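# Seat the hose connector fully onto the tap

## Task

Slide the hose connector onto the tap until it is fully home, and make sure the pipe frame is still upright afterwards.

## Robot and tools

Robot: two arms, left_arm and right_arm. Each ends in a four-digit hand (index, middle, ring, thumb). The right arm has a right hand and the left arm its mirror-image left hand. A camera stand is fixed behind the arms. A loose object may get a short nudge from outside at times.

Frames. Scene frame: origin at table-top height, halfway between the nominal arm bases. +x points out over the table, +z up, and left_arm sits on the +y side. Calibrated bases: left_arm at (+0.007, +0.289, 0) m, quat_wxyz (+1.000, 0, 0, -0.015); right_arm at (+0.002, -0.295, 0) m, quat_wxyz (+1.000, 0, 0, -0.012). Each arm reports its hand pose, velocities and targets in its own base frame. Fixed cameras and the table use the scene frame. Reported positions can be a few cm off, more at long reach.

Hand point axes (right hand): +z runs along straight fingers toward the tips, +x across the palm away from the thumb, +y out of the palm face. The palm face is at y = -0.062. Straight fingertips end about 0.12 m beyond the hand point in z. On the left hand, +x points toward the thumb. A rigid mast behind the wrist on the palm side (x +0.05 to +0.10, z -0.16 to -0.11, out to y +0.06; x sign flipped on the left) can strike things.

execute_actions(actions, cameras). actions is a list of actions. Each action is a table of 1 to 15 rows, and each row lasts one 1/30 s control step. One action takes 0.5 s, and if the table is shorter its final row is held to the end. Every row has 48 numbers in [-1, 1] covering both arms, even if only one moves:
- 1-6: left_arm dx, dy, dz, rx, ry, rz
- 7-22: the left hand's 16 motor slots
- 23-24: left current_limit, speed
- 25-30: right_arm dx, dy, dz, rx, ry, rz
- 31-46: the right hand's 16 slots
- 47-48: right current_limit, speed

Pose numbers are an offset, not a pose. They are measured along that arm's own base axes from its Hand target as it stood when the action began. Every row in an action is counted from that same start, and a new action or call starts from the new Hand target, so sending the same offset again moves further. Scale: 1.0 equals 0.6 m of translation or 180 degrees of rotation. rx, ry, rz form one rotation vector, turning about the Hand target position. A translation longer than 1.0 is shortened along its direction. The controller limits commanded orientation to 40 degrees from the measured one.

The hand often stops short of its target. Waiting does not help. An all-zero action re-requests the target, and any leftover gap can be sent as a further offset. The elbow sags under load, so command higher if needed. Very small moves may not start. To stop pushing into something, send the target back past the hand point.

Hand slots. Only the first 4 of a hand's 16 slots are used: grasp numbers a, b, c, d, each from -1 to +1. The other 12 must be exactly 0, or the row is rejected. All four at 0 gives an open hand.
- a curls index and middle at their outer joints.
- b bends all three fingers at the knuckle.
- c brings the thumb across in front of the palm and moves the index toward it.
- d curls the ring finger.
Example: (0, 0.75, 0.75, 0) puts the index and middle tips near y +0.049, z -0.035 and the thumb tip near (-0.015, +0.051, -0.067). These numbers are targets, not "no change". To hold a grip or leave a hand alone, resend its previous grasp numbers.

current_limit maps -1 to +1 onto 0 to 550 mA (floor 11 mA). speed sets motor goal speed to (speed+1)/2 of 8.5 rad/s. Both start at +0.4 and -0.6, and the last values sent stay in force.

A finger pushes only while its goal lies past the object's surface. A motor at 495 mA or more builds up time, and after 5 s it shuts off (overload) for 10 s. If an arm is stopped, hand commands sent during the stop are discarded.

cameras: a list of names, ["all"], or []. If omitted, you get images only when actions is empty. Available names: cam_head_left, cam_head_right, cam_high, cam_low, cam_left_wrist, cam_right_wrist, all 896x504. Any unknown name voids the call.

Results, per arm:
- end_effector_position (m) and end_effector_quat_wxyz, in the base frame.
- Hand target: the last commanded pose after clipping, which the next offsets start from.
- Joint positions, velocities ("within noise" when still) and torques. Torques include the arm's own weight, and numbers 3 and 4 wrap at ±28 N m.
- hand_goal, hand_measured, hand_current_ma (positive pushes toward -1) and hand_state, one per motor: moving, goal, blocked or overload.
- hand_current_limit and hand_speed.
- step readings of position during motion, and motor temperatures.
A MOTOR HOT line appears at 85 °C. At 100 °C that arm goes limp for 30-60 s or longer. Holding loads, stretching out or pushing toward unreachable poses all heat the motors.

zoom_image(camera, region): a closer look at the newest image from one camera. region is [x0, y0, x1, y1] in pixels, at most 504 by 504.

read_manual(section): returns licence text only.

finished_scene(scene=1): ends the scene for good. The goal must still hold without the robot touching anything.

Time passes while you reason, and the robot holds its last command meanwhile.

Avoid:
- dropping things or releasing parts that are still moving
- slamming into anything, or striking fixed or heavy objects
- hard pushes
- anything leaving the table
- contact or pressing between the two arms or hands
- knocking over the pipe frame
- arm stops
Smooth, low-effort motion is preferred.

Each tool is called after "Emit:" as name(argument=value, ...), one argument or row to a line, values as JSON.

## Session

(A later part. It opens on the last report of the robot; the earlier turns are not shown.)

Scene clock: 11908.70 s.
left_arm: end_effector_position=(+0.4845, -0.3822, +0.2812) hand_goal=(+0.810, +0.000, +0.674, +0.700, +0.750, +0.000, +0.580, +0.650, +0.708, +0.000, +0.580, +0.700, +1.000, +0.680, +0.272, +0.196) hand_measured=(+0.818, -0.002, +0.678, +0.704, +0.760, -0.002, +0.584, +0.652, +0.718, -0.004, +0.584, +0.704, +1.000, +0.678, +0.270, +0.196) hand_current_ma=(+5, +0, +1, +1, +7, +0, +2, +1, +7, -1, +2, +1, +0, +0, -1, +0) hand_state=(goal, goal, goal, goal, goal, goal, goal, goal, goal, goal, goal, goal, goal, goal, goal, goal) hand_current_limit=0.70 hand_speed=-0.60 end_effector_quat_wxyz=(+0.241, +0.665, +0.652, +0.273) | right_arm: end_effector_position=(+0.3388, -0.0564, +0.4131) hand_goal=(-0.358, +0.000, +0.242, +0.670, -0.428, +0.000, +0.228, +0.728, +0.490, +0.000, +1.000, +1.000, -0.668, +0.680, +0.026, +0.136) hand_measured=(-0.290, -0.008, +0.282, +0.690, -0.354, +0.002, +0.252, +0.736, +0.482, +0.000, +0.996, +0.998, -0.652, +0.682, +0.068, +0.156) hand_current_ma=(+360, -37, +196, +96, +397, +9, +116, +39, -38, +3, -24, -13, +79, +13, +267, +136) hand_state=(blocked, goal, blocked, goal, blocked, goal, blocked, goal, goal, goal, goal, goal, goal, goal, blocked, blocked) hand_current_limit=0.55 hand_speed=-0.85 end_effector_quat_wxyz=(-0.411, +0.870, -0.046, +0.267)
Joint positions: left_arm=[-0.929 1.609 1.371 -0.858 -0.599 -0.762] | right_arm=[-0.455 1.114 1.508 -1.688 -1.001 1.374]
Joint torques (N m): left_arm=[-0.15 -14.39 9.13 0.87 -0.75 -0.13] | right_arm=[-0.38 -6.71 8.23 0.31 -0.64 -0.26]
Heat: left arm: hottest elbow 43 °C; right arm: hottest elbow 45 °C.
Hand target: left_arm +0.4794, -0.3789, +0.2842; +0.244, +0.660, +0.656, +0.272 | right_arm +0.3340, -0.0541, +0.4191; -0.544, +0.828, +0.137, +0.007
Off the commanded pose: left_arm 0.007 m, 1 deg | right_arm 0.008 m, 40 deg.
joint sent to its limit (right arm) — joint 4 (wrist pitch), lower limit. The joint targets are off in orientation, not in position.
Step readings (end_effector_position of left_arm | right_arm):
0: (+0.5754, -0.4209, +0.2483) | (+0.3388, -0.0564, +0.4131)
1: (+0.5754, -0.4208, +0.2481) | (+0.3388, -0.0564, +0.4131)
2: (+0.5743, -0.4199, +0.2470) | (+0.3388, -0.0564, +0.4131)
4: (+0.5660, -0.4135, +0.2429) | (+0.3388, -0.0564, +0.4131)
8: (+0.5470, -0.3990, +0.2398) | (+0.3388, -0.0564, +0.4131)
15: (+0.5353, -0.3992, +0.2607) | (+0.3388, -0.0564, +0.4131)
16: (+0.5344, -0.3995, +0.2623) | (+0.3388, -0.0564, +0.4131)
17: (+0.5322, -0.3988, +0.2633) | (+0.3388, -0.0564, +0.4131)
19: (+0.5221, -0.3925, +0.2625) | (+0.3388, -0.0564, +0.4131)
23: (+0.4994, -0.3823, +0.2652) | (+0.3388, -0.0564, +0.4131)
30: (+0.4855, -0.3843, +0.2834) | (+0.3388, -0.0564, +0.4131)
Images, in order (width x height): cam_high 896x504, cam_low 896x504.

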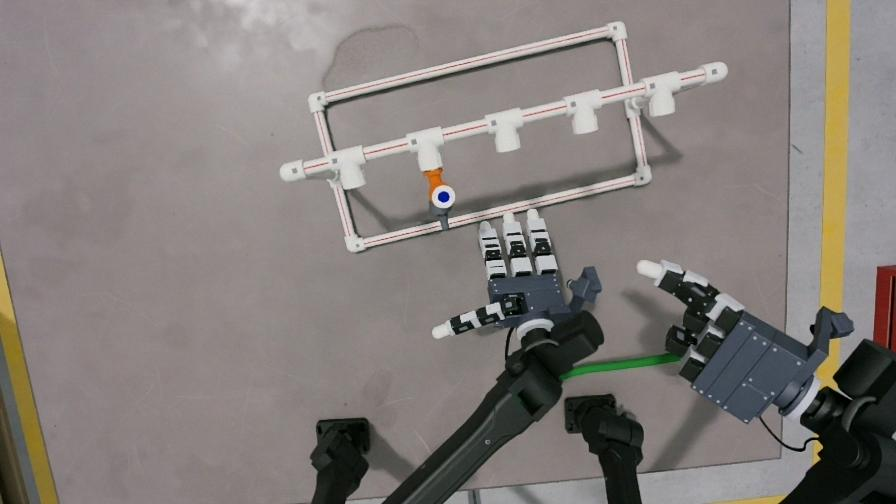

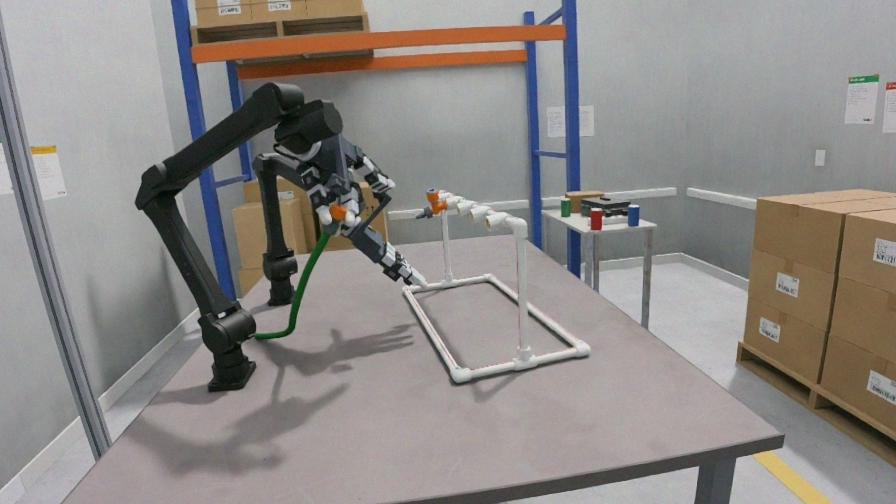

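Emit:
execute_actions(
  actions=[
    [[-0.03,0.15,-0.02,0,0,0,0,0,-0.17,0,0,0,0,0,0,0,0,0,0,0,0,0,0.4,-0.6,0,0,0,0,0,0,0.15,0.56,0.82,-0.8,0,0,0,0,0,0,0,0,0,0,0,0,0.55,-0.85]],
    [[0,0.18,-0.03,0,0,0,0,0,-0.17,0,0,0,0,0,0,0,0,0,0,0,0,0,0.4,-0.6,0,0,0,0,0,0,0.15,0.56,0.82,-0.8,0,0,0,0,0,0,0,0,0,0,0,0,0.55,-0.85]],
    [[0,0.18,-0.03,0,0,0,0,0,0,0,0,0,0,0,0,0,0,0,0,0,0,0,0.4,-0.6,0,0,0,0,0,0,0.15,0.56,0.82,-0.8,0,0,0,0,0,0,0,0,0,0,0,0,0.55,-0.85]],
    [[0,0.1,0,0,0,0,0,0,0,0,0,0,0,0,0,0,0,0,0,0,0,0,0.4,-0.6,0,0,0,0,0,0,0.15,0.56,0.82,-0.8,0,0,0,0,0,0,0,0,0,0,0,0,0.55,-0.85]],
  ],
  cameras=["all"],
)

Scene clock: 11965.70 s.
left_arm: end_effector_position=(+0.4611, -0.0152, +0.2333) hand_goal=(+0.750, +0.000, +0.580, +0.700, +0.750, +0.000, +0.580, +0.700, +0.750, +0.000, +0.580, +0.700, +0.710, +0.680, +0.230, +0.170) hand_measured=(+0.762, -0.002, +0.584, +0.702, +0.758, -0.002, +0.584, +0.698, +0.754, -0.002, +0.584, +0.704, +0.724, +0.678, +0.228, +0.170) hand_current_ma=(+9, +0, +2, +1, +4, +0, +1, +0, +1, +0, +1, +1, +10, +0, +0, +0) hand_state=(goal, goal, goal, goal, goal, goal, goal, goal, goal, goal, goal, goal, goal, goal, goal, goal) hand_current_limit=0.40 hand_speed=-0.60 end_effector_quat_wxyz=(+0.239, +0.660, +0.662, +0.264) | right_arm: end_effector_position=(+0.3388, -0.0564, +0.4131) hand_goal=(-0.358, +0.000, +0.242, +0.670, -0.428, +0.000, +0.228, +0.728, +0.490, +0.000, +1.000, +1.000, -0.668, +0.680, +0.026, +0.136) hand_measured=(-0.290, -0.008, +0.282, +0.690, -0.354, +0.002, +0.252, +0.736, +0.482, +0.000, +0.996, +0.998, -0.652, +0.682, +0.068, +0.156) hand_current_ma=(+360, -37, +196, +96, +397, +9, +116, +39, -38, +3, -24, -13, +79, +13, +267, +136) hand_state=(blocked, goal, blocked, goal, blocked, goal, blocked, goal, goal, goal, goal, goal, goal, goal, blocked, blocked) hand_current_limit=0.55 hand_speed=-0.85 end_effector_quat_wxyz=(-0.411, +0.870, -0.046, +0.267)
Joint positions: left_arm=[-0.15 1.006 0.671 -0.518 -0.134 -0.103] | right_arm=[-0.455 1.114 1.508 -1.688 -1.001 1.374]
Joint torques (N m): left_arm=[1.26 -6.12 9.47 2.56 -0.1 0.2] | right_arm=[-0.38 -6.65 8.23 0.31 -0.64 -0.26]
Heat: left arm: hottest elbow 42 °C; right arm: hottest elbow 45 °C.
Hand target: left_arm +0.4614, -0.0130, +0.2364; +0.244, +0.660, +0.656, +0.272 | right_arm +0.3340, -0.0541, +0.4191; -0.544, +0.828, +0.137, +0.007
Off the commanded pose: left_arm 0.004 m, 1 deg | right_arm 0.008 m, 40 deg.
joint sent to its limit (right arm) — joint 4 (wrist pitch), lower limit. The joint targets are off in orientation, not in position.
Step readings (end_effector_position of left_arm | right_arm):
0: (+0.4845, -0.3822, +0.2812) | (+0.3388, -0.0564, +0.4131)
1: (+0.4842, -0.3818, +0.2804) | (+0.3388, -0.0564, +0.4131)
2: (+0.4830, -0.3790, +0.2784) | (+0.3388, -0.0564, +0.4131)
4: (+0.4741, -0.3624, +0.2673) | (+0.3388, -0.0564, +0.4131)
8: (+0.4601, -0.3129, +0.2517) | (+0.3388, -0.0564, +0.4131)
15: (+0.4628, -0.2873, +0.2698) | (+0.3388, -0.0564, +0.4131)
16: (+0.4626, -0.2876, +0.2706) | (+0.3388, -0.0564, +0.4131)
17: (+0.4626, -0.2856, +0.2694) | (+0.3388, -0.0564, +0.4131)
19: (+0.4583, -0.2700, +0.2595) | (+0.3388, -0.0564, +0.4131)
23: (+0.4546, -0.2046, +0.2418) | (+0.3388, -0.0564, +0.4131)
30: (+0.4608, -0.1772, +0.2504) | (+0.3388, -0.0564, +0.4131)
31: (+0.4610, -0.1785, +0.2512) | (+0.3388, -0.0564, +0.4131)
32: (+0.4612, -0.1785, +0.2495) | (+0.3388, -0.0564, +0.4131)
34: (+0.4594, -0.1624, +0.2420) | (+0.3388, -0.0564, +0.4131)
38: (+0.4542, -0.0926, +0.2278) | (+0.3388, -0.0564, +0.4131)
45: (+0.4592, -0.0714, +0.2319) | (+0.3388, -0.0564, +0.4131)
46: (+0.4598, -0.0729, +0.2324) | (+0.3388, -0.0564, +0.4131)
47: (+0.4605, -0.0734, +0.2315) | (+0.3388, -0.0564, +0.4131)
49: (+0.4607, -0.0643, +0.2297) | (+0.3388, -0.0564, +0.4131)
53: (+0.4583, -0.0213, +0.2298) | (+0.3388, -0.0564, +0.4131)
60: (+0.4604, -0.0123, +0.2328) | (+0.3388, -0.0564, +0.4131)
camera_calibration:
cam_left_wrist: T_world_to_cam=[[-0.463379, -0.783804, -0.413438, 0.262707], [-0.884971, 0.433465, 0.1701, 0.33116], [0.0458859, 0.444702, -0.894503, 0.322568], [0, 0, 0, 1]] pos_world=[0.399998, -0.0810818, 0.340821]
cam_right_wrist: T_world_to_cam=[[-0.58758, -0.215929, -0.779823, 0.536416], [-0.792483, -0.0411264, 0.608506, -0.0326352], [-0.163466, 0.975543, -0.146955, 0.299517], [0, 0, 0, 1]] pos_world=[0.338285, -0.177706, 0.482184]

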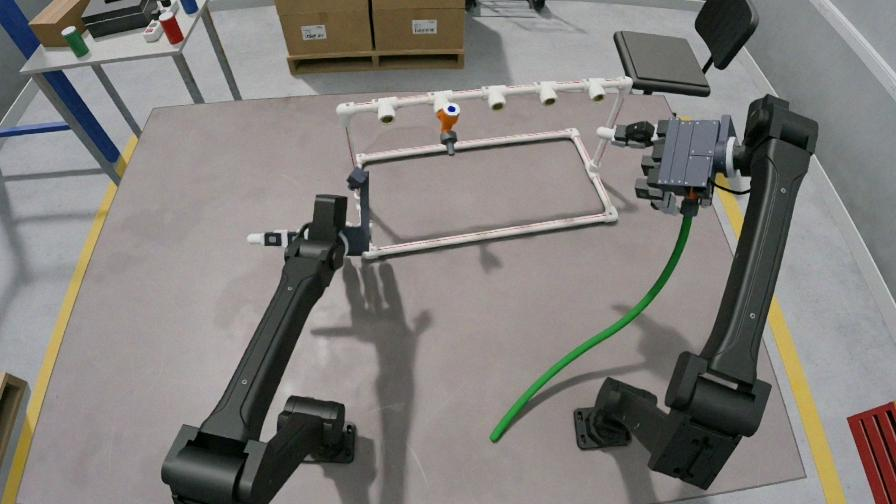

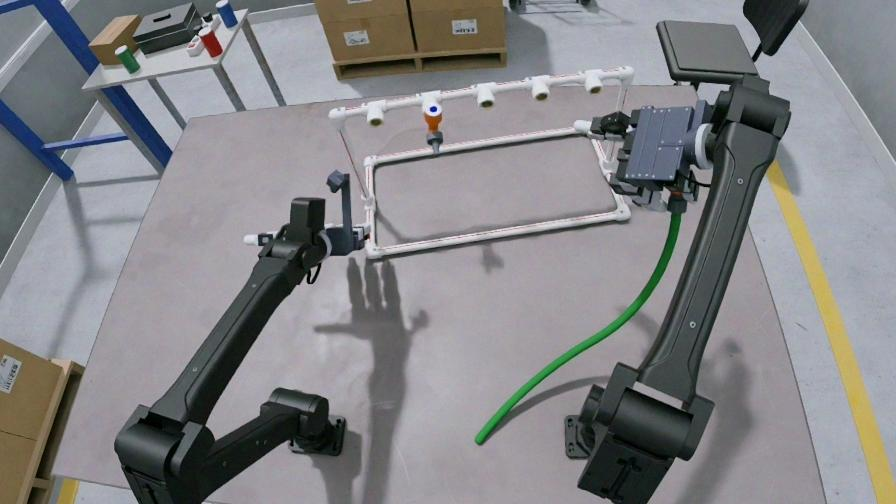

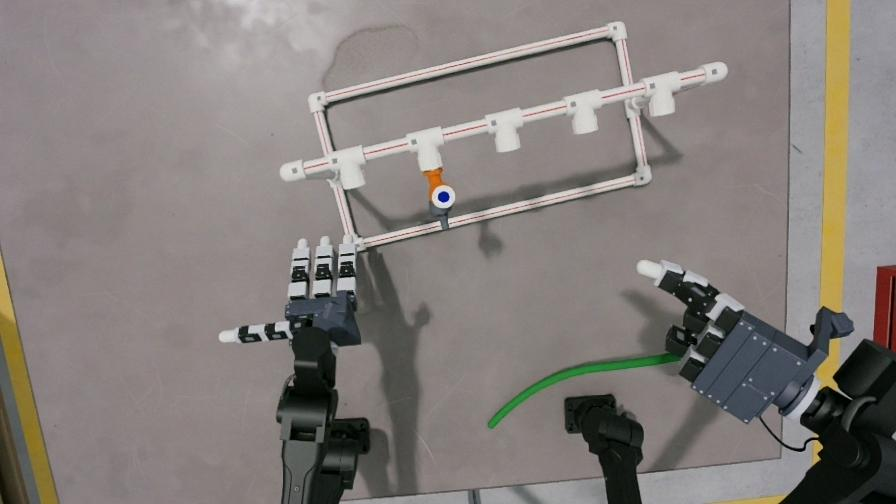

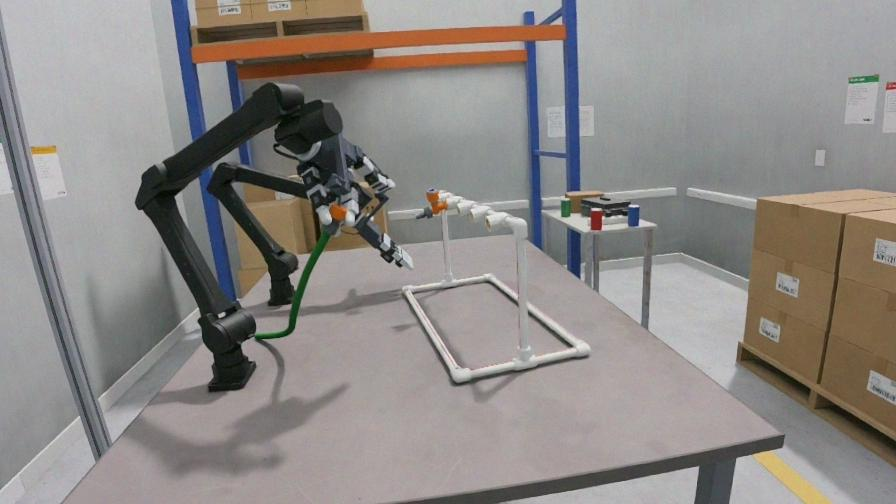

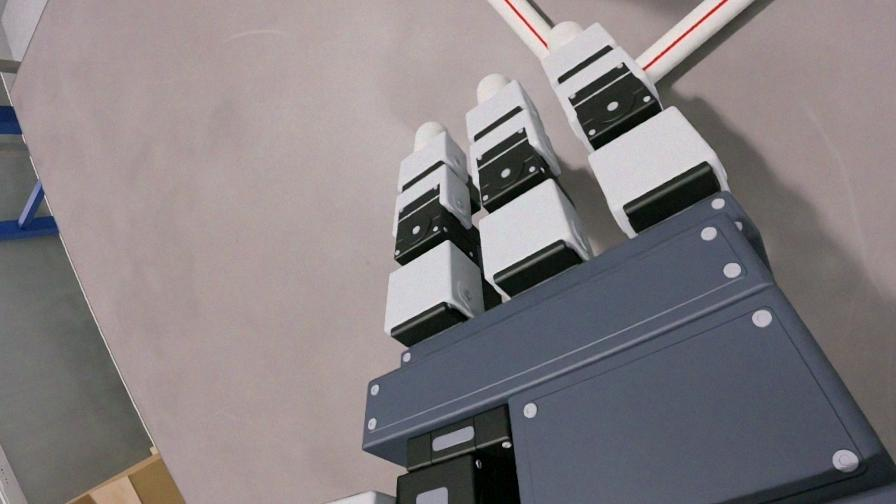

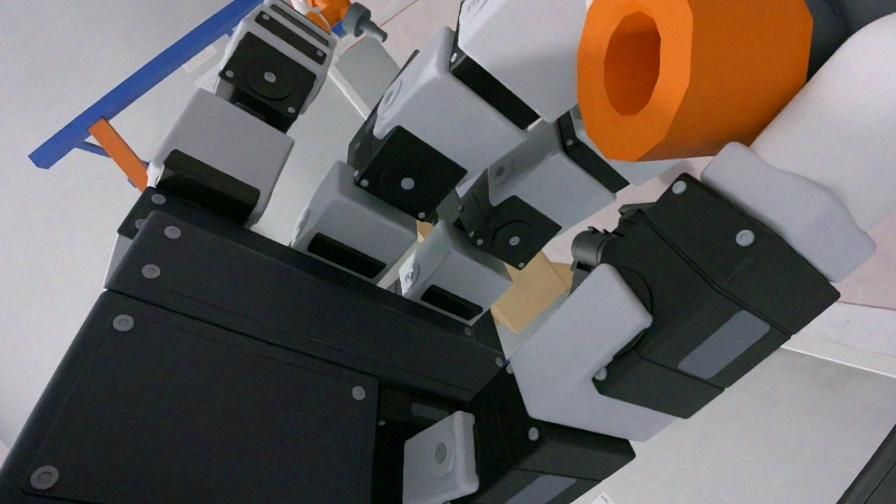

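Emit:
zoom_image(
  camera="cam_high",
  region=[390, 120, 502, 246],
)

Emit:
zoom_image(
  camera="cam_low",
  region=[395, 170, 485, 240],
)

Emit:
zoom_image(
  camera="cam_head_left",
  region=[400, 70, 500, 170],
)

Emit:
zoom_image(
  camera="cam_head_right",
  region=[385, 70, 485, 170],
)

Scaled by 4.000.

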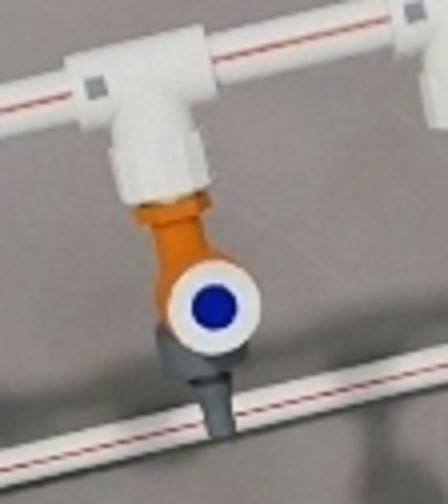

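Scaled by 5.600.

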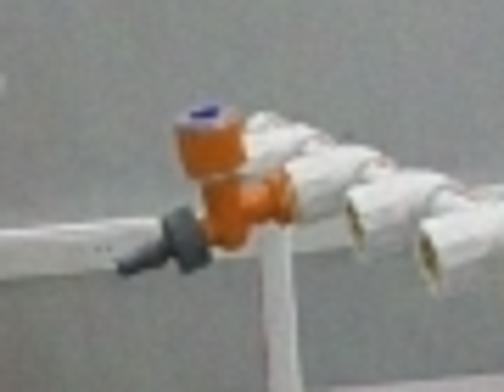

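Scaled by 5.040.

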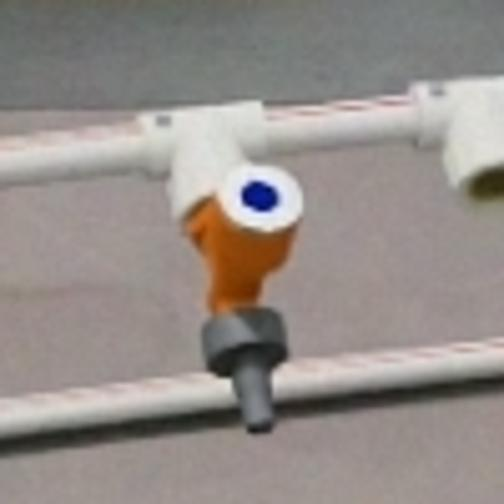

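Scaled by 5.040.

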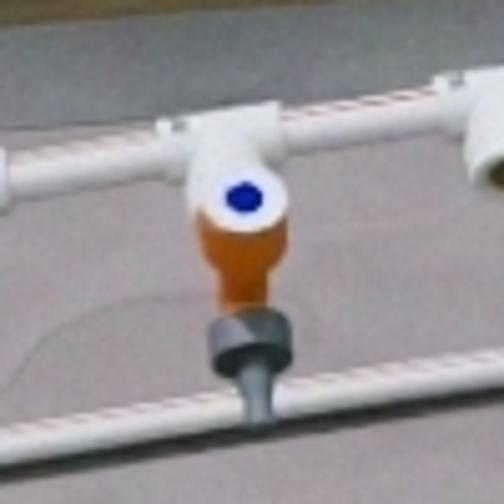

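Emit:
execute_actions(
  actions=[
    [[-0.03,0.1,0,0,0,0,0,0,0,0,0,0,0,0,0,0,0,0,0,0,0,0,0.4,-0.6,0.005,0.08,0.01,0,0,0,0.15,0.56,0.82,-0.8,0,0,0,0,0,0,0,0,0,0,0,0,0.55,-0.85]],
    [[-0.03,0.1,0,0,0,0,0,0,0,0,0,0,0,0,0,0,0,0,0,0,0,0,0.4,-0.6,0.01,0.1,0.01,0,0,0,0.15,0.56,0.82,-0.8,0,0,0,0,0,0,0,0,0,0,0,0,0.55,-0.85]],
    [[-0.02,0.05,0,0,0,0,0,0,0,0,0,0,0,0,0,0,0,0,0,0,0,0,0.4,-0.6,0.01,0.1,0,0,0,0,0.15,0.56,0.82,-0.8,0,0,0,0,0,0,0,0,0,0,0,0,0.55,-0.85]],
  ],
  cameras=["cam_high", "cam_low"],
)

Scene clock: 12143.10 s.
left_arm: end_effector_position=(+0.4144, +0.1357, +0.2360) hand_goal=(+0.750, +0.000, +0.580, +0.700, +0.750, +0.000, +0.580, +0.700, +0.750, +0.000, +0.580, +0.700, +0.710, +0.680, +0.230, +0.170) hand_measured=(+0.762, -0.002, +0.584, +0.702, +0.758, +0.000, +0.584, +0.698, +0.754, -0.002, +0.584, +0.704, +0.722, +0.678, +0.228, +0.170) hand_current_ma=(+8, +0, +2, +1, +4, +0, +1, +0, +1, +0, +1, +1, +8, +0, -1, +0) hand_state=(goal, goal, goal, goal, goal, goal, goal, goal, goal, goal, goal, goal, goal, goal, goal, goal) hand_current_limit=0.40 hand_speed=-0.60 end_effector_quat_wxyz=(+0.247, +0.656, +0.659, +0.271) | right_arm: end_effector_position=(+0.3415, +0.1145, +0.4079) hand_goal=(-0.358, +0.000, +0.242, +0.670, -0.428, +0.000, +0.228, +0.728, +0.490, +0.000, +1.000, +1.000, -0.668, +0.680, +0.026, +0.136) hand_measured=(-0.290, -0.010, +0.282, +0.690, -0.354, +0.002, +0.252, +0.736, +0.482, +0.000, +0.996, +0.998, -0.652, +0.682, +0.068, +0.156) hand_current_ma=(+358, -39, +195, +95, +397, +10, +116, +39, -41, +3, -24, -13, +78, +15, +269, +136) hand_state=(blocked, goal, blocked, goal, blocked, goal, blocked, goal, goal, goal, goal, goal, goal, goal, blocked, blocked) hand_current_limit=0.55 hand_speed=-0.85 end_effector_quat_wxyz=(-0.524, +0.844, +0.062, +0.100)
Joint positions: left_arm=[0.433 0.913 0.618 -0.563 0.258 0.332] | right_arm=[-0.009 1.208 1.544 -1.688 -1.113 1.551]
Joint torques (N m): left_arm=[1.2 -4.54 10.44 1.59 0.27 0.18] | right_arm=[-0.73 -6.18 12.77 0.13 -0.94 0.06]
Motor temperatures (°C): left_arm=[26 33 42 27 28 27] | right_arm=[26 32 45 26 26 25]
Heat: left arm: hottest elbow 42 °C; right arm: hottest elbow 45 °C.
Hand target: left_arm +0.4134, +0.1371, +0.2363; +0.244, +0.660, +0.656, +0.272 | right_arm +0.3490, +0.1139, +0.4311; -0.544, +0.827, +0.137, +0.007
Off the commanded pose: left_arm 0.002 m, 1 deg | right_arm 0.024 m, 14 deg.
joint sent to its limit (right arm) — joint 4 (wrist pitch), lower limit. The joint targets are off in orientation, not in position.
Step readings (end_effector_position of left_arm | right_arm):
0: (+0.4611, -0.0153, +0.2333) | (+0.3388, -0.0564, +0.4131)
1: (+0.4611, -0.0155, +0.2329) | (+0.3388, -0.0562, +0.4131)
2: (+0.4609, -0.0154, +0.2322) | (+0.3390, -0.0548, +0.4131)
4: (+0.4574, -0.0038, +0.2302) | (+0.3400, -0.0459, +0.4132)
8: (+0.4469, +0.0383, +0.2322) | (+0.3419, -0.0191, +0.4143)
15: (+0.4453, +0.0467, +0.2370) | (+0.3411, -0.0084, +0.4150)
16: (+0.4454, +0.0458, +0.2370) | (+0.3409, -0.0080, +0.4151)
17: (+0.4454, +0.0456, +0.2368) | (+0.3406, -0.0050, +0.4153)
19: (+0.4426, +0.0568, +0.2367) | (+0.3396, +0.0069, +0.4157)
23: (+0.4303, +0.1003, +0.2372) | (+0.3358, +0.0426, +0.4173)
30: (+0.4273, +0.1078, +0.2376) | (+0.3361, +0.0550, +0.4138)
31: (+0.4274, +0.1069, +0.2376) | (+0.3367, +0.0553, +0.4130)
32: (+0.4271, +0.1065, +0.2375) | (+0.3369, +0.0581, +0.4123)
34: (+0.4248, +0.1113, +0.2374) | (+0.3379, +0.0687, +0.4117)
38: (+0.4163, +0.1345, +0.2363) | (+0.3390, +0.1018, +0.4100)
45: (+0.4142, +0.1372, +0.2360) | (+0.3417, +0.1141, +0.4053)
Images, in order (width x height): cam_high 896x504, cam_low 896x504.

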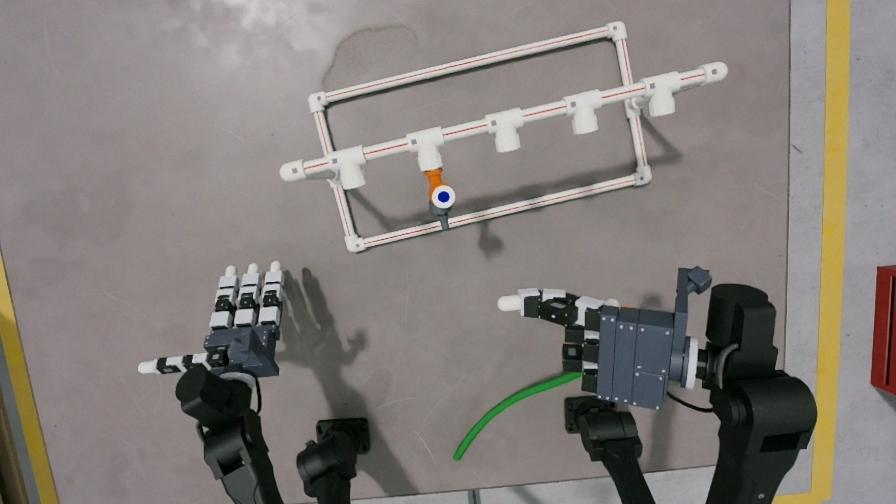

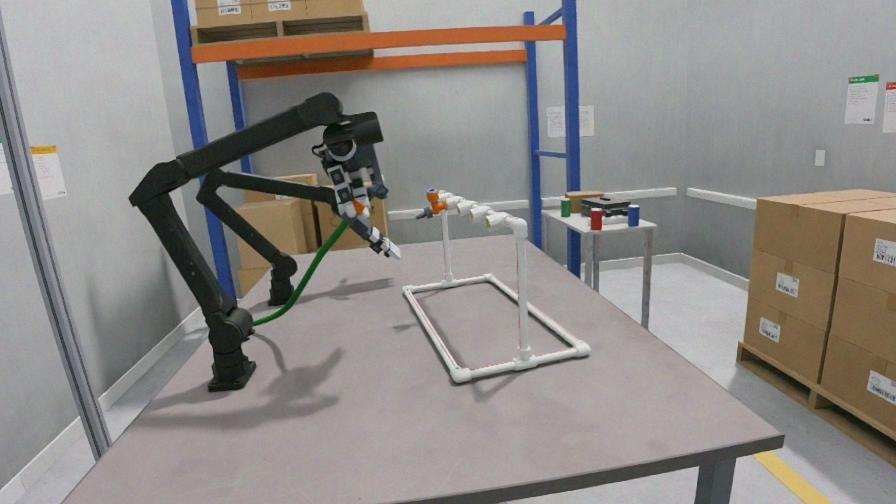

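Emit:
execute_actions(
  actions=[
    [[0,0,0,0,0,0,0,0,0,0,0,0,0,0,0,0,0,0,0,0,0,0,0.4,-0.6,0.02,0.1,-0.01,0.0075,0.02,0.0115,0.15,0.56,0.82,-0.8,0,0,0,0,0,0,0,0,0,0,0,0,0.55,-0.85]],
    [[0,0,0,0,0,0,0,0,0,0,0,0,0,0,0,0,0,0,0,0,0,0,0.4,-0.6,0.02,0.1,-0.02,0.0075,0.02,0.0115,0.15,0.56,0.82,-0.8,0,0,0,0,0,0,0,0,0,0,0,0,0.55,-0.85]],
    [[0,0,0,0,0,0,0,0,0,0,0,0,0,0,0,0,0,0,0,0,0,0,0.4,-0.6,0.02,0.09,-0.03,0,0,0,0.15,0.56,0.82,-0.8,0,0,0,0,0,0,0,0,0,0,0,0,0.55,-0.85]],
  ],
  cameras=["cam_high", "cam_low"],
)

Scene clock: 12157.77 s.
left_arm: end_effector_position=(+0.4144, +0.1356, +0.2361) hand_goal=(+0.750, +0.000, +0.580, +0.700, +0.750, +0.000, +0.580, +0.700, +0.750, +0.000, +0.580, +0.700, +0.710, +0.680, +0.230, +0.170) hand_measured=(+0.762, -0.002, +0.584, +0.702, +0.758, +0.000, +0.584, +0.698, +0.754, -0.002, +0.584, +0.704, +0.722, +0.678, +0.228, +0.170) hand_current_ma=(+8, +0, +2, +1, +4, +0, +1, +0, +1, +0, +1, +1, +8, +0, -1, +0) hand_state=(goal, goal, goal, goal, goal, goal, goal, goal, goal, goal, goal, goal, goal, goal, goal, goal) hand_current_limit=0.40 hand_speed=-0.60 end_effector_quat_wxyz=(+0.246, +0.657, +0.659, +0.271) | right_arm: end_effector_position=(+0.3727, +0.2850, +0.3729) hand_goal=(-0.358, +0.000, +0.242, +0.670, -0.428, +0.000, +0.228, +0.728, +0.490, +0.000, +1.000, +1.000, -0.668, +0.680, +0.026, +0.136) hand_measured=(-0.292, -0.010, +0.282, +0.690, -0.354, +0.002, +0.252, +0.736, +0.482, +0.000, +0.996, +0.998, -0.656, +0.682, +0.068, +0.156) hand_current_ma=(+352, -43, +195, +95, +395, +10, +116, +39, -41, +3, -24, -13, +55, +15, +269, +136) hand_state=(blocked, goal, blocked, goal, blocked, goal, blocked, goal, goal, goal, goal, goal, goal, goal, blocked, blocked) hand_current_limit=0.55 hand_speed=-0.85 end_effector_quat_wxyz=(-0.567, +0.810, +0.123, -0.085)
Joint positions: left_arm=[0.433 0.913 0.618 -0.563 0.258 0.333] | right_arm=[0.362 1.536 1.731 -1.597 -1.215 1.75]
Joint torques (N m): left_arm=[1.44 -4.84 10.41 1.57 0.29 0.23] | right_arm=[-1.03 -11.28 12.89 0.54 -0.91 0.22]
Heat: left arm: hottest elbow 44 °C; right arm: hottest elbow 49 °C.
Hand target: left_arm +0.4134, +0.1371, +0.2363; +0.244, +0.660, +0.656, +0.272 | right_arm +0.3850, +0.2879, +0.3950; -0.571, +0.808, +0.132, -0.061
Off the commanded pose: left_arm 0.002 m, 1 deg | right_arm 0.025 m, 3 deg.
Step readings (end_effector_position of left_arm | right_arm):
0: (+0.4144, +0.1356, +0.2360) | (+0.3415, +0.1145, +0.4079)
1: (+0.4144, +0.1356, +0.2360) | (+0.3415, +0.1146, +0.4079)
2: (+0.4144, +0.1356, +0.2360) | (+0.3413, +0.1172, +0.4087)
4: (+0.4144, +0.1356, +0.2360) | (+0.3434, +0.1280, +0.4119)
8: (+0.4144, +0.1356, +0.2360) | (+0.3487, +0.1596, +0.4115)
15: (+0.4144, +0.1356, +0.2361) | (+0.3548, +0.1738, +0.3975)
16: (+0.4144, +0.1356, +0.2361) | (+0.3548, +0.1739, +0.3973)
17: (+0.4144, +0.1356, +0.2361) | (+0.3546, +0.1759, +0.3984)
19: (+0.4144, +0.1356, +0.2361) | (+0.3569, +0.1856, +0.4032)
23: (+0.4144, +0.1356, +0.2361) | (+0.3607, +0.2164, +0.4039)
30: (+0.4144, +0.1356, +0.2361) | (+0.3654, +0.2334, +0.3866)
31: (+0.4144, +0.1356, +0.2361) | (+0.3655, +0.2335, +0.3860)
32: (+0.4144, +0.1356, +0.2361) | (+0.3655, +0.2347, +0.3859)
34: (+0.4144, +0.1356, +0.2361) | (+0.3686, +0.2411, +0.3874)
38: (+0.4144, +0.1356, +0.2361) | (+0.3719, +0.2672, +0.3853)
45: (+0.4144, +0.1356, +0.2361) | (+0.3727, +0.2849, +0.3725)
Images, in order (width x height): cam_high 896x504, cam_low 896x504.

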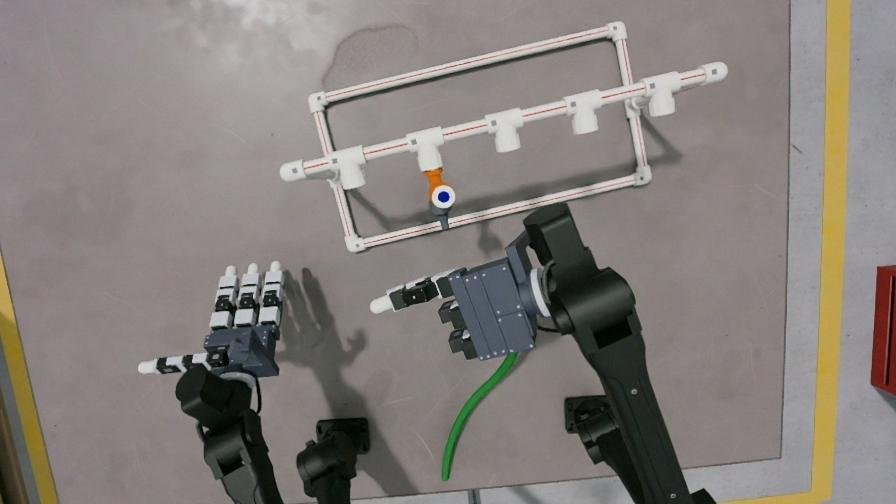

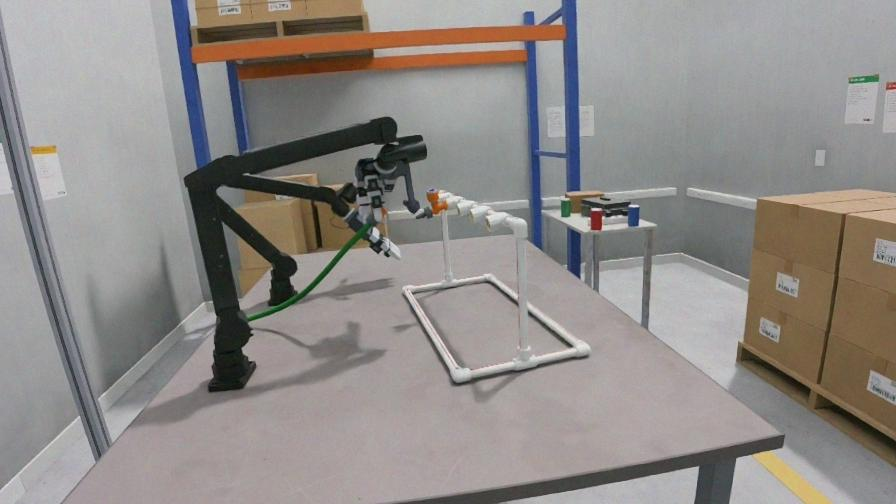

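Emit:
execute_actions(
  actions=[
    [[0,0,0,0,0,0,0,0,0,0,0,0,0,0,0,0,0,0,0,0,0,0,0.4,-0.6,0.02,0.055,-0.025,0,0,0,0.15,0.56,0.82,-0.8,0,0,0,0,0,0,0,0,0,0,0,0,0.55,-0.85]],
    [[0,0,0,0,0,0,0,0,0,0,0,0,0,0,0,0,0,0,0,0,0,0,0.4,-0.6,0.02,0.05,-0.02,0,0,0,0.15,0.56,0.82,-0.8,0,0,0,0,0,0,0,0,0,0,0,0,0.55,-0.85]],
  ],
  cameras=["all"],
)

Scene clock: 12165.83 s.
left_arm: end_effector_position=(+0.4144, +0.1356, +0.2361) hand_goal=(+0.750, +0.000, +0.580, +0.700, +0.750, +0.000, +0.580, +0.700, +0.750, +0.000, +0.580, +0.700, +0.710, +0.680, +0.230, +0.170) hand_measured=(+0.762, -0.002, +0.584, +0.702, +0.758, +0.000, +0.584, +0.698, +0.754, -0.002, +0.584, +0.704, +0.722, +0.678, +0.228, +0.170) hand_current_ma=(+8, +0, +2, +1, +4, +0, +1, +0, +1, +0, +1, +1, +8, +0, -1, +0) hand_state=(goal, goal, goal, goal, goal, goal, goal, goal, goal, goal, goal, goal, goal, goal, goal, goal) hand_current_limit=0.40 hand_speed=-0.60 end_effector_quat_wxyz=(+0.246, +0.657, +0.659, +0.271) | right_arm: end_effector_position=(+0.3997, +0.3435, +0.3487) hand_goal=(-0.358, +0.000, +0.242, +0.670, -0.428, +0.000, +0.228, +0.728, +0.490, +0.000, +1.000, +1.000, -0.668, +0.680, +0.026, +0.136) hand_measured=(-0.294, -0.010, +0.282, +0.690, -0.354, +0.002, +0.252, +0.736, +0.482, +0.000, +0.996, +0.998, -0.660, +0.682, +0.068, +0.158) hand_current_ma=(+340, -39, +193, +95, +395, +10, +116, +39, -41, +3, -24, -13, +39, +15, +269, +141) hand_state=(blocked, goal, blocked, goal, blocked, goal, blocked, goal, goal, goal, goal, goal, goal, goal, blocked, blocked) hand_current_limit=0.55 hand_speed=-0.85 end_effector_quat_wxyz=(-0.565, +0.812, +0.122, -0.079)
Joint positions: left_arm=[0.433 0.913 0.618 -0.563 0.258 0.333] | right_arm=[0.452 1.601 1.732 -1.289 -1.18 2.003]
Joint torques (N m): left_arm=[1.32 -4.78 10.48 1.51 0.29 0.2] | right_arm=[-0.44 -12.51 12.51 1.02 -0.84 0.19]
Heat: left arm: hottest elbow 44 °C; right arm: hottest elbow 48 °C.
Hand target: left_arm +0.4134, +0.1371, +0.2363; +0.244, +0.660, +0.656, +0.272 | right_arm +0.4091, +0.3508, +0.3680; -0.571, +0.808, +0.132, -0.061
Off the commanded pose: left_arm 0.002 m, 1 deg | right_arm 0.023 m, 3 deg.
Step readings (end_effector_position of left_arm | right_arm):
0: (+0.4144, +0.1356, +0.2361) | (+0.3728, +0.2850, +0.3730)
1: (+0.4144, +0.1356, +0.2361) | (+0.3728, +0.2850, +0.3730)
2: (+0.4144, +0.1356, +0.2361) | (+0.3741, +0.2857, +0.3730)
4: (+0.4144, +0.1356, +0.2361) | (+0.3792, +0.2900, +0.3727)
8: (+0.4144, +0.1356, +0.2361) | (+0.3848, +0.3032, +0.3684)
15: (+0.4144, +0.1356, +0.2361) | (+0.3879, +0.3143, +0.3626)
16: (+0.4144, +0.1356, +0.2361) | (+0.3883, +0.3144, +0.3627)
17: (+0.4144, +0.1356, +0.2361) | (+0.3891, +0.3154, +0.3629)
19: (+0.4144, +0.1356, +0.2361) | (+0.3929, +0.3198, +0.3621)
23: (+0.4144, +0.1356, +0.2361) | (+0.3973, +0.3323, +0.3562)
30: (+0.4144, +0.1356, +0.2361) | (+0.3997, +0.3431, +0.3481)
camera_calibration:
cam_left_wrist: T_world_to_cam=[[-0.455044, -0.783761, -0.422674, 0.35908], [-0.888043, 0.434434, 0.150485, 0.22976], [0.0656801, 0.44383, -0.893701, 0.251895], [0, 0, 0, 1]] pos_world=[0.35089, 0.0698187, 0.342318]
cam_right_wrist: T_world_to_cam=[[-0.655843, -0.468911, -0.591601, 0.656867], [-0.247754, -0.606575, 0.755437, -0.00347252], [-0.713083, 0.64202, 0.281643, 0.0947881], [0, 0, 0, 1]] pos_world=[0.497533, 0.24505, 0.36453]

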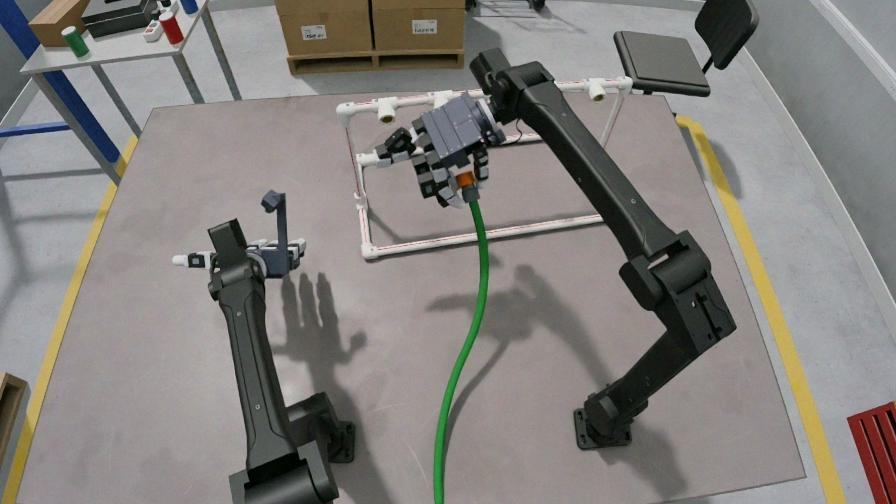

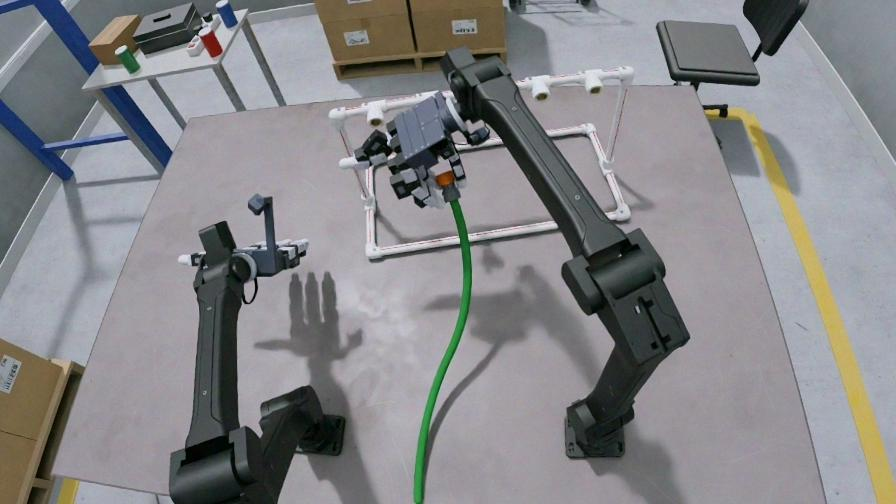

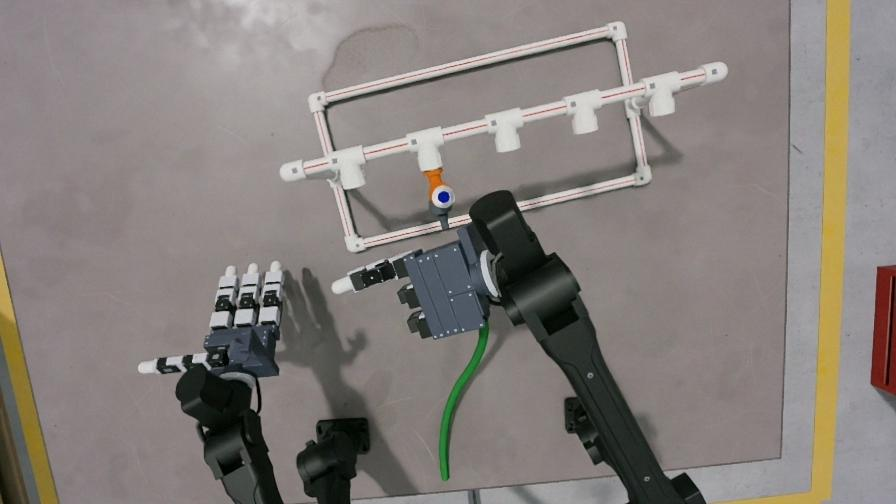

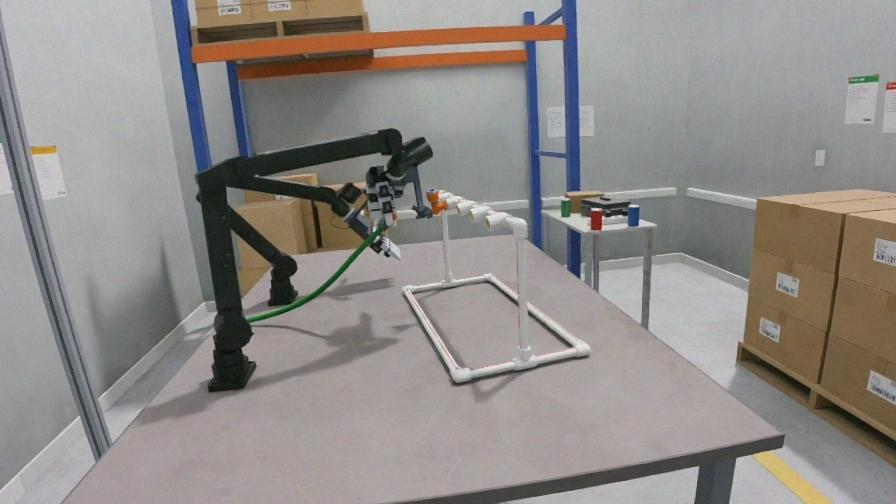

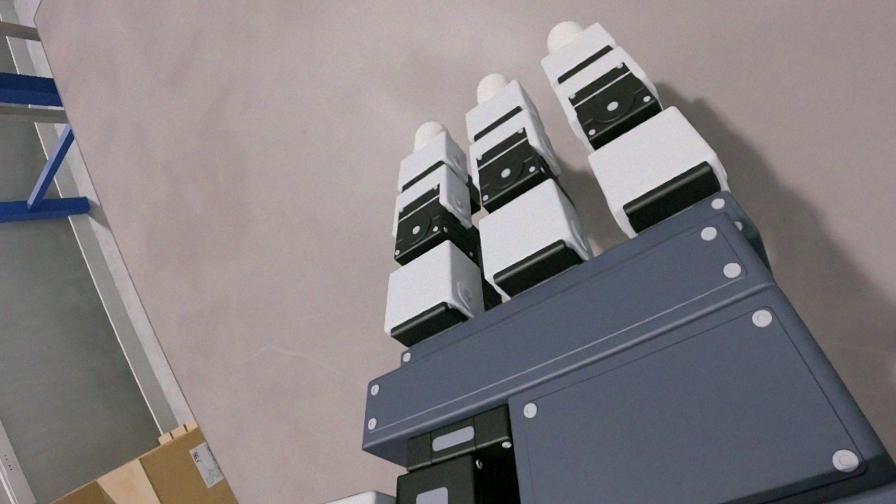

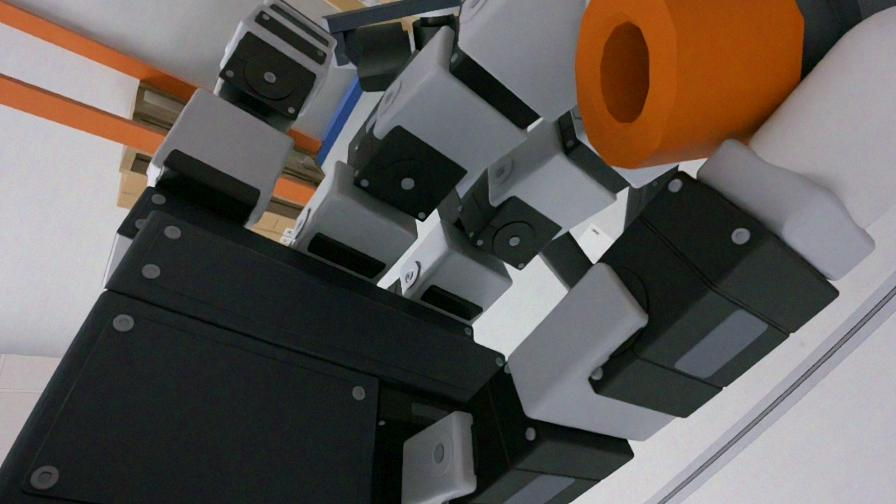

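Emit:
zoom_image(
  camera="cam_right_wrist",
  region=[540, 0, 896, 200],
)

Emit:
zoom_image(
  camera="cam_head_left",
  region=[400, 80, 540, 230],
)

Emit:
zoom_image(
  camera="cam_head_right",
  region=[380, 80, 520, 230],
)

Emit:
zoom_image(
  camera="cam_low",
  region=[340, 150, 470, 260],
)

Emit:
zoom_image(
  camera="cam_high",
  region=[390, 150, 530, 340],
)

Scaled by 1.416.

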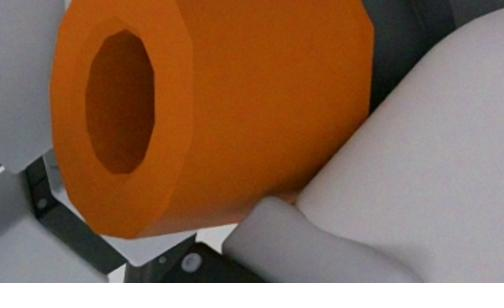

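Scaled by 3.360.

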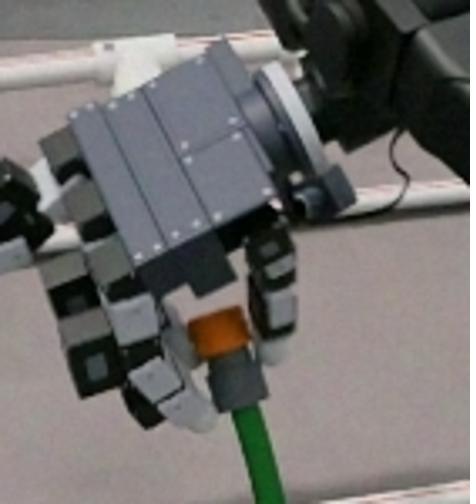

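Scaled by 3.360.

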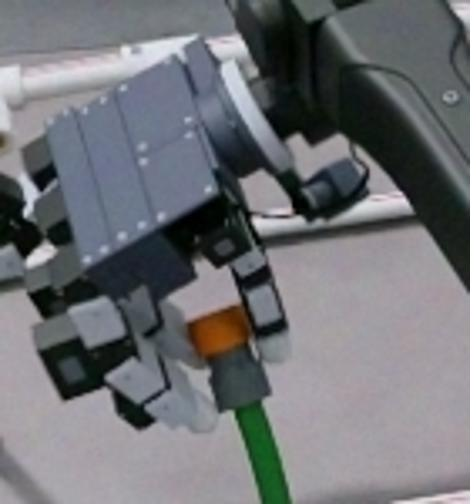

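Scaled by 3.877.

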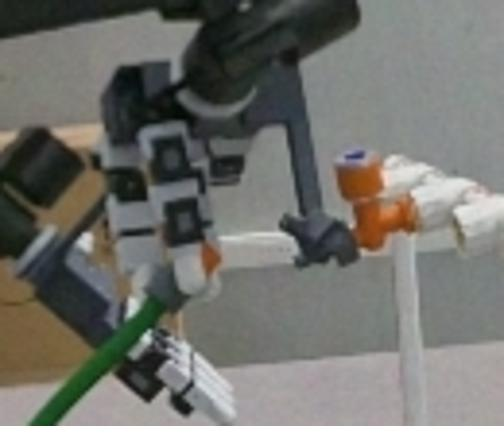

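Scaled by 2.653.

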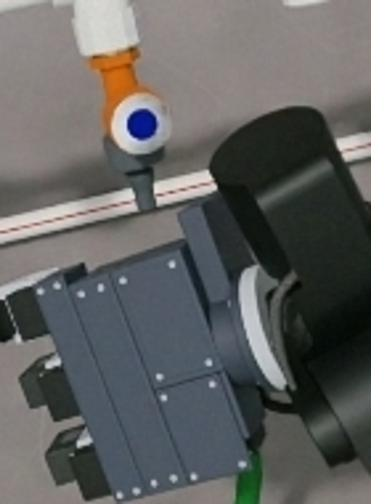

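Emit:
zoom_image(
  camera="cam_low",
  region=[365, 190, 415, 240],
)

Emit:
zoom_image(
  camera="cam_head_left",
  region=[440, 150, 500, 215],
)

Emit:
zoom_image(
  camera="cam_head_right",
  region=[420, 150, 480, 215],
)

Scaled by 10.080.

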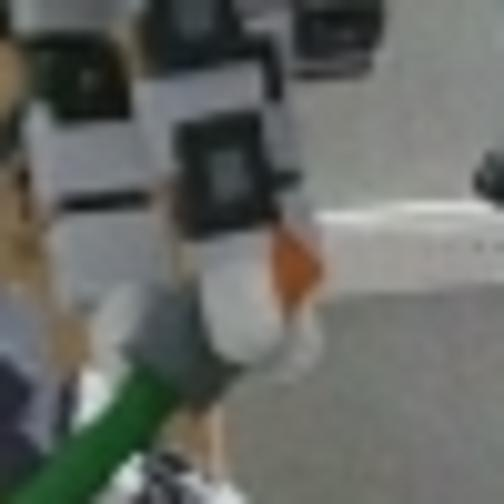

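Scaled by 7.754.

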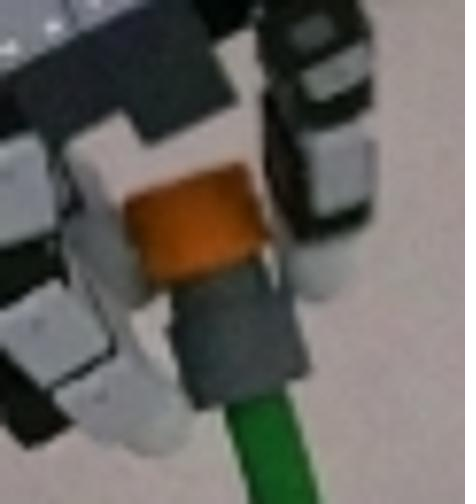

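Scaled by 7.754.

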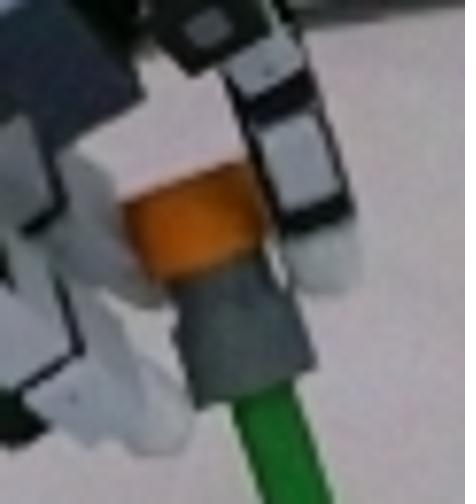

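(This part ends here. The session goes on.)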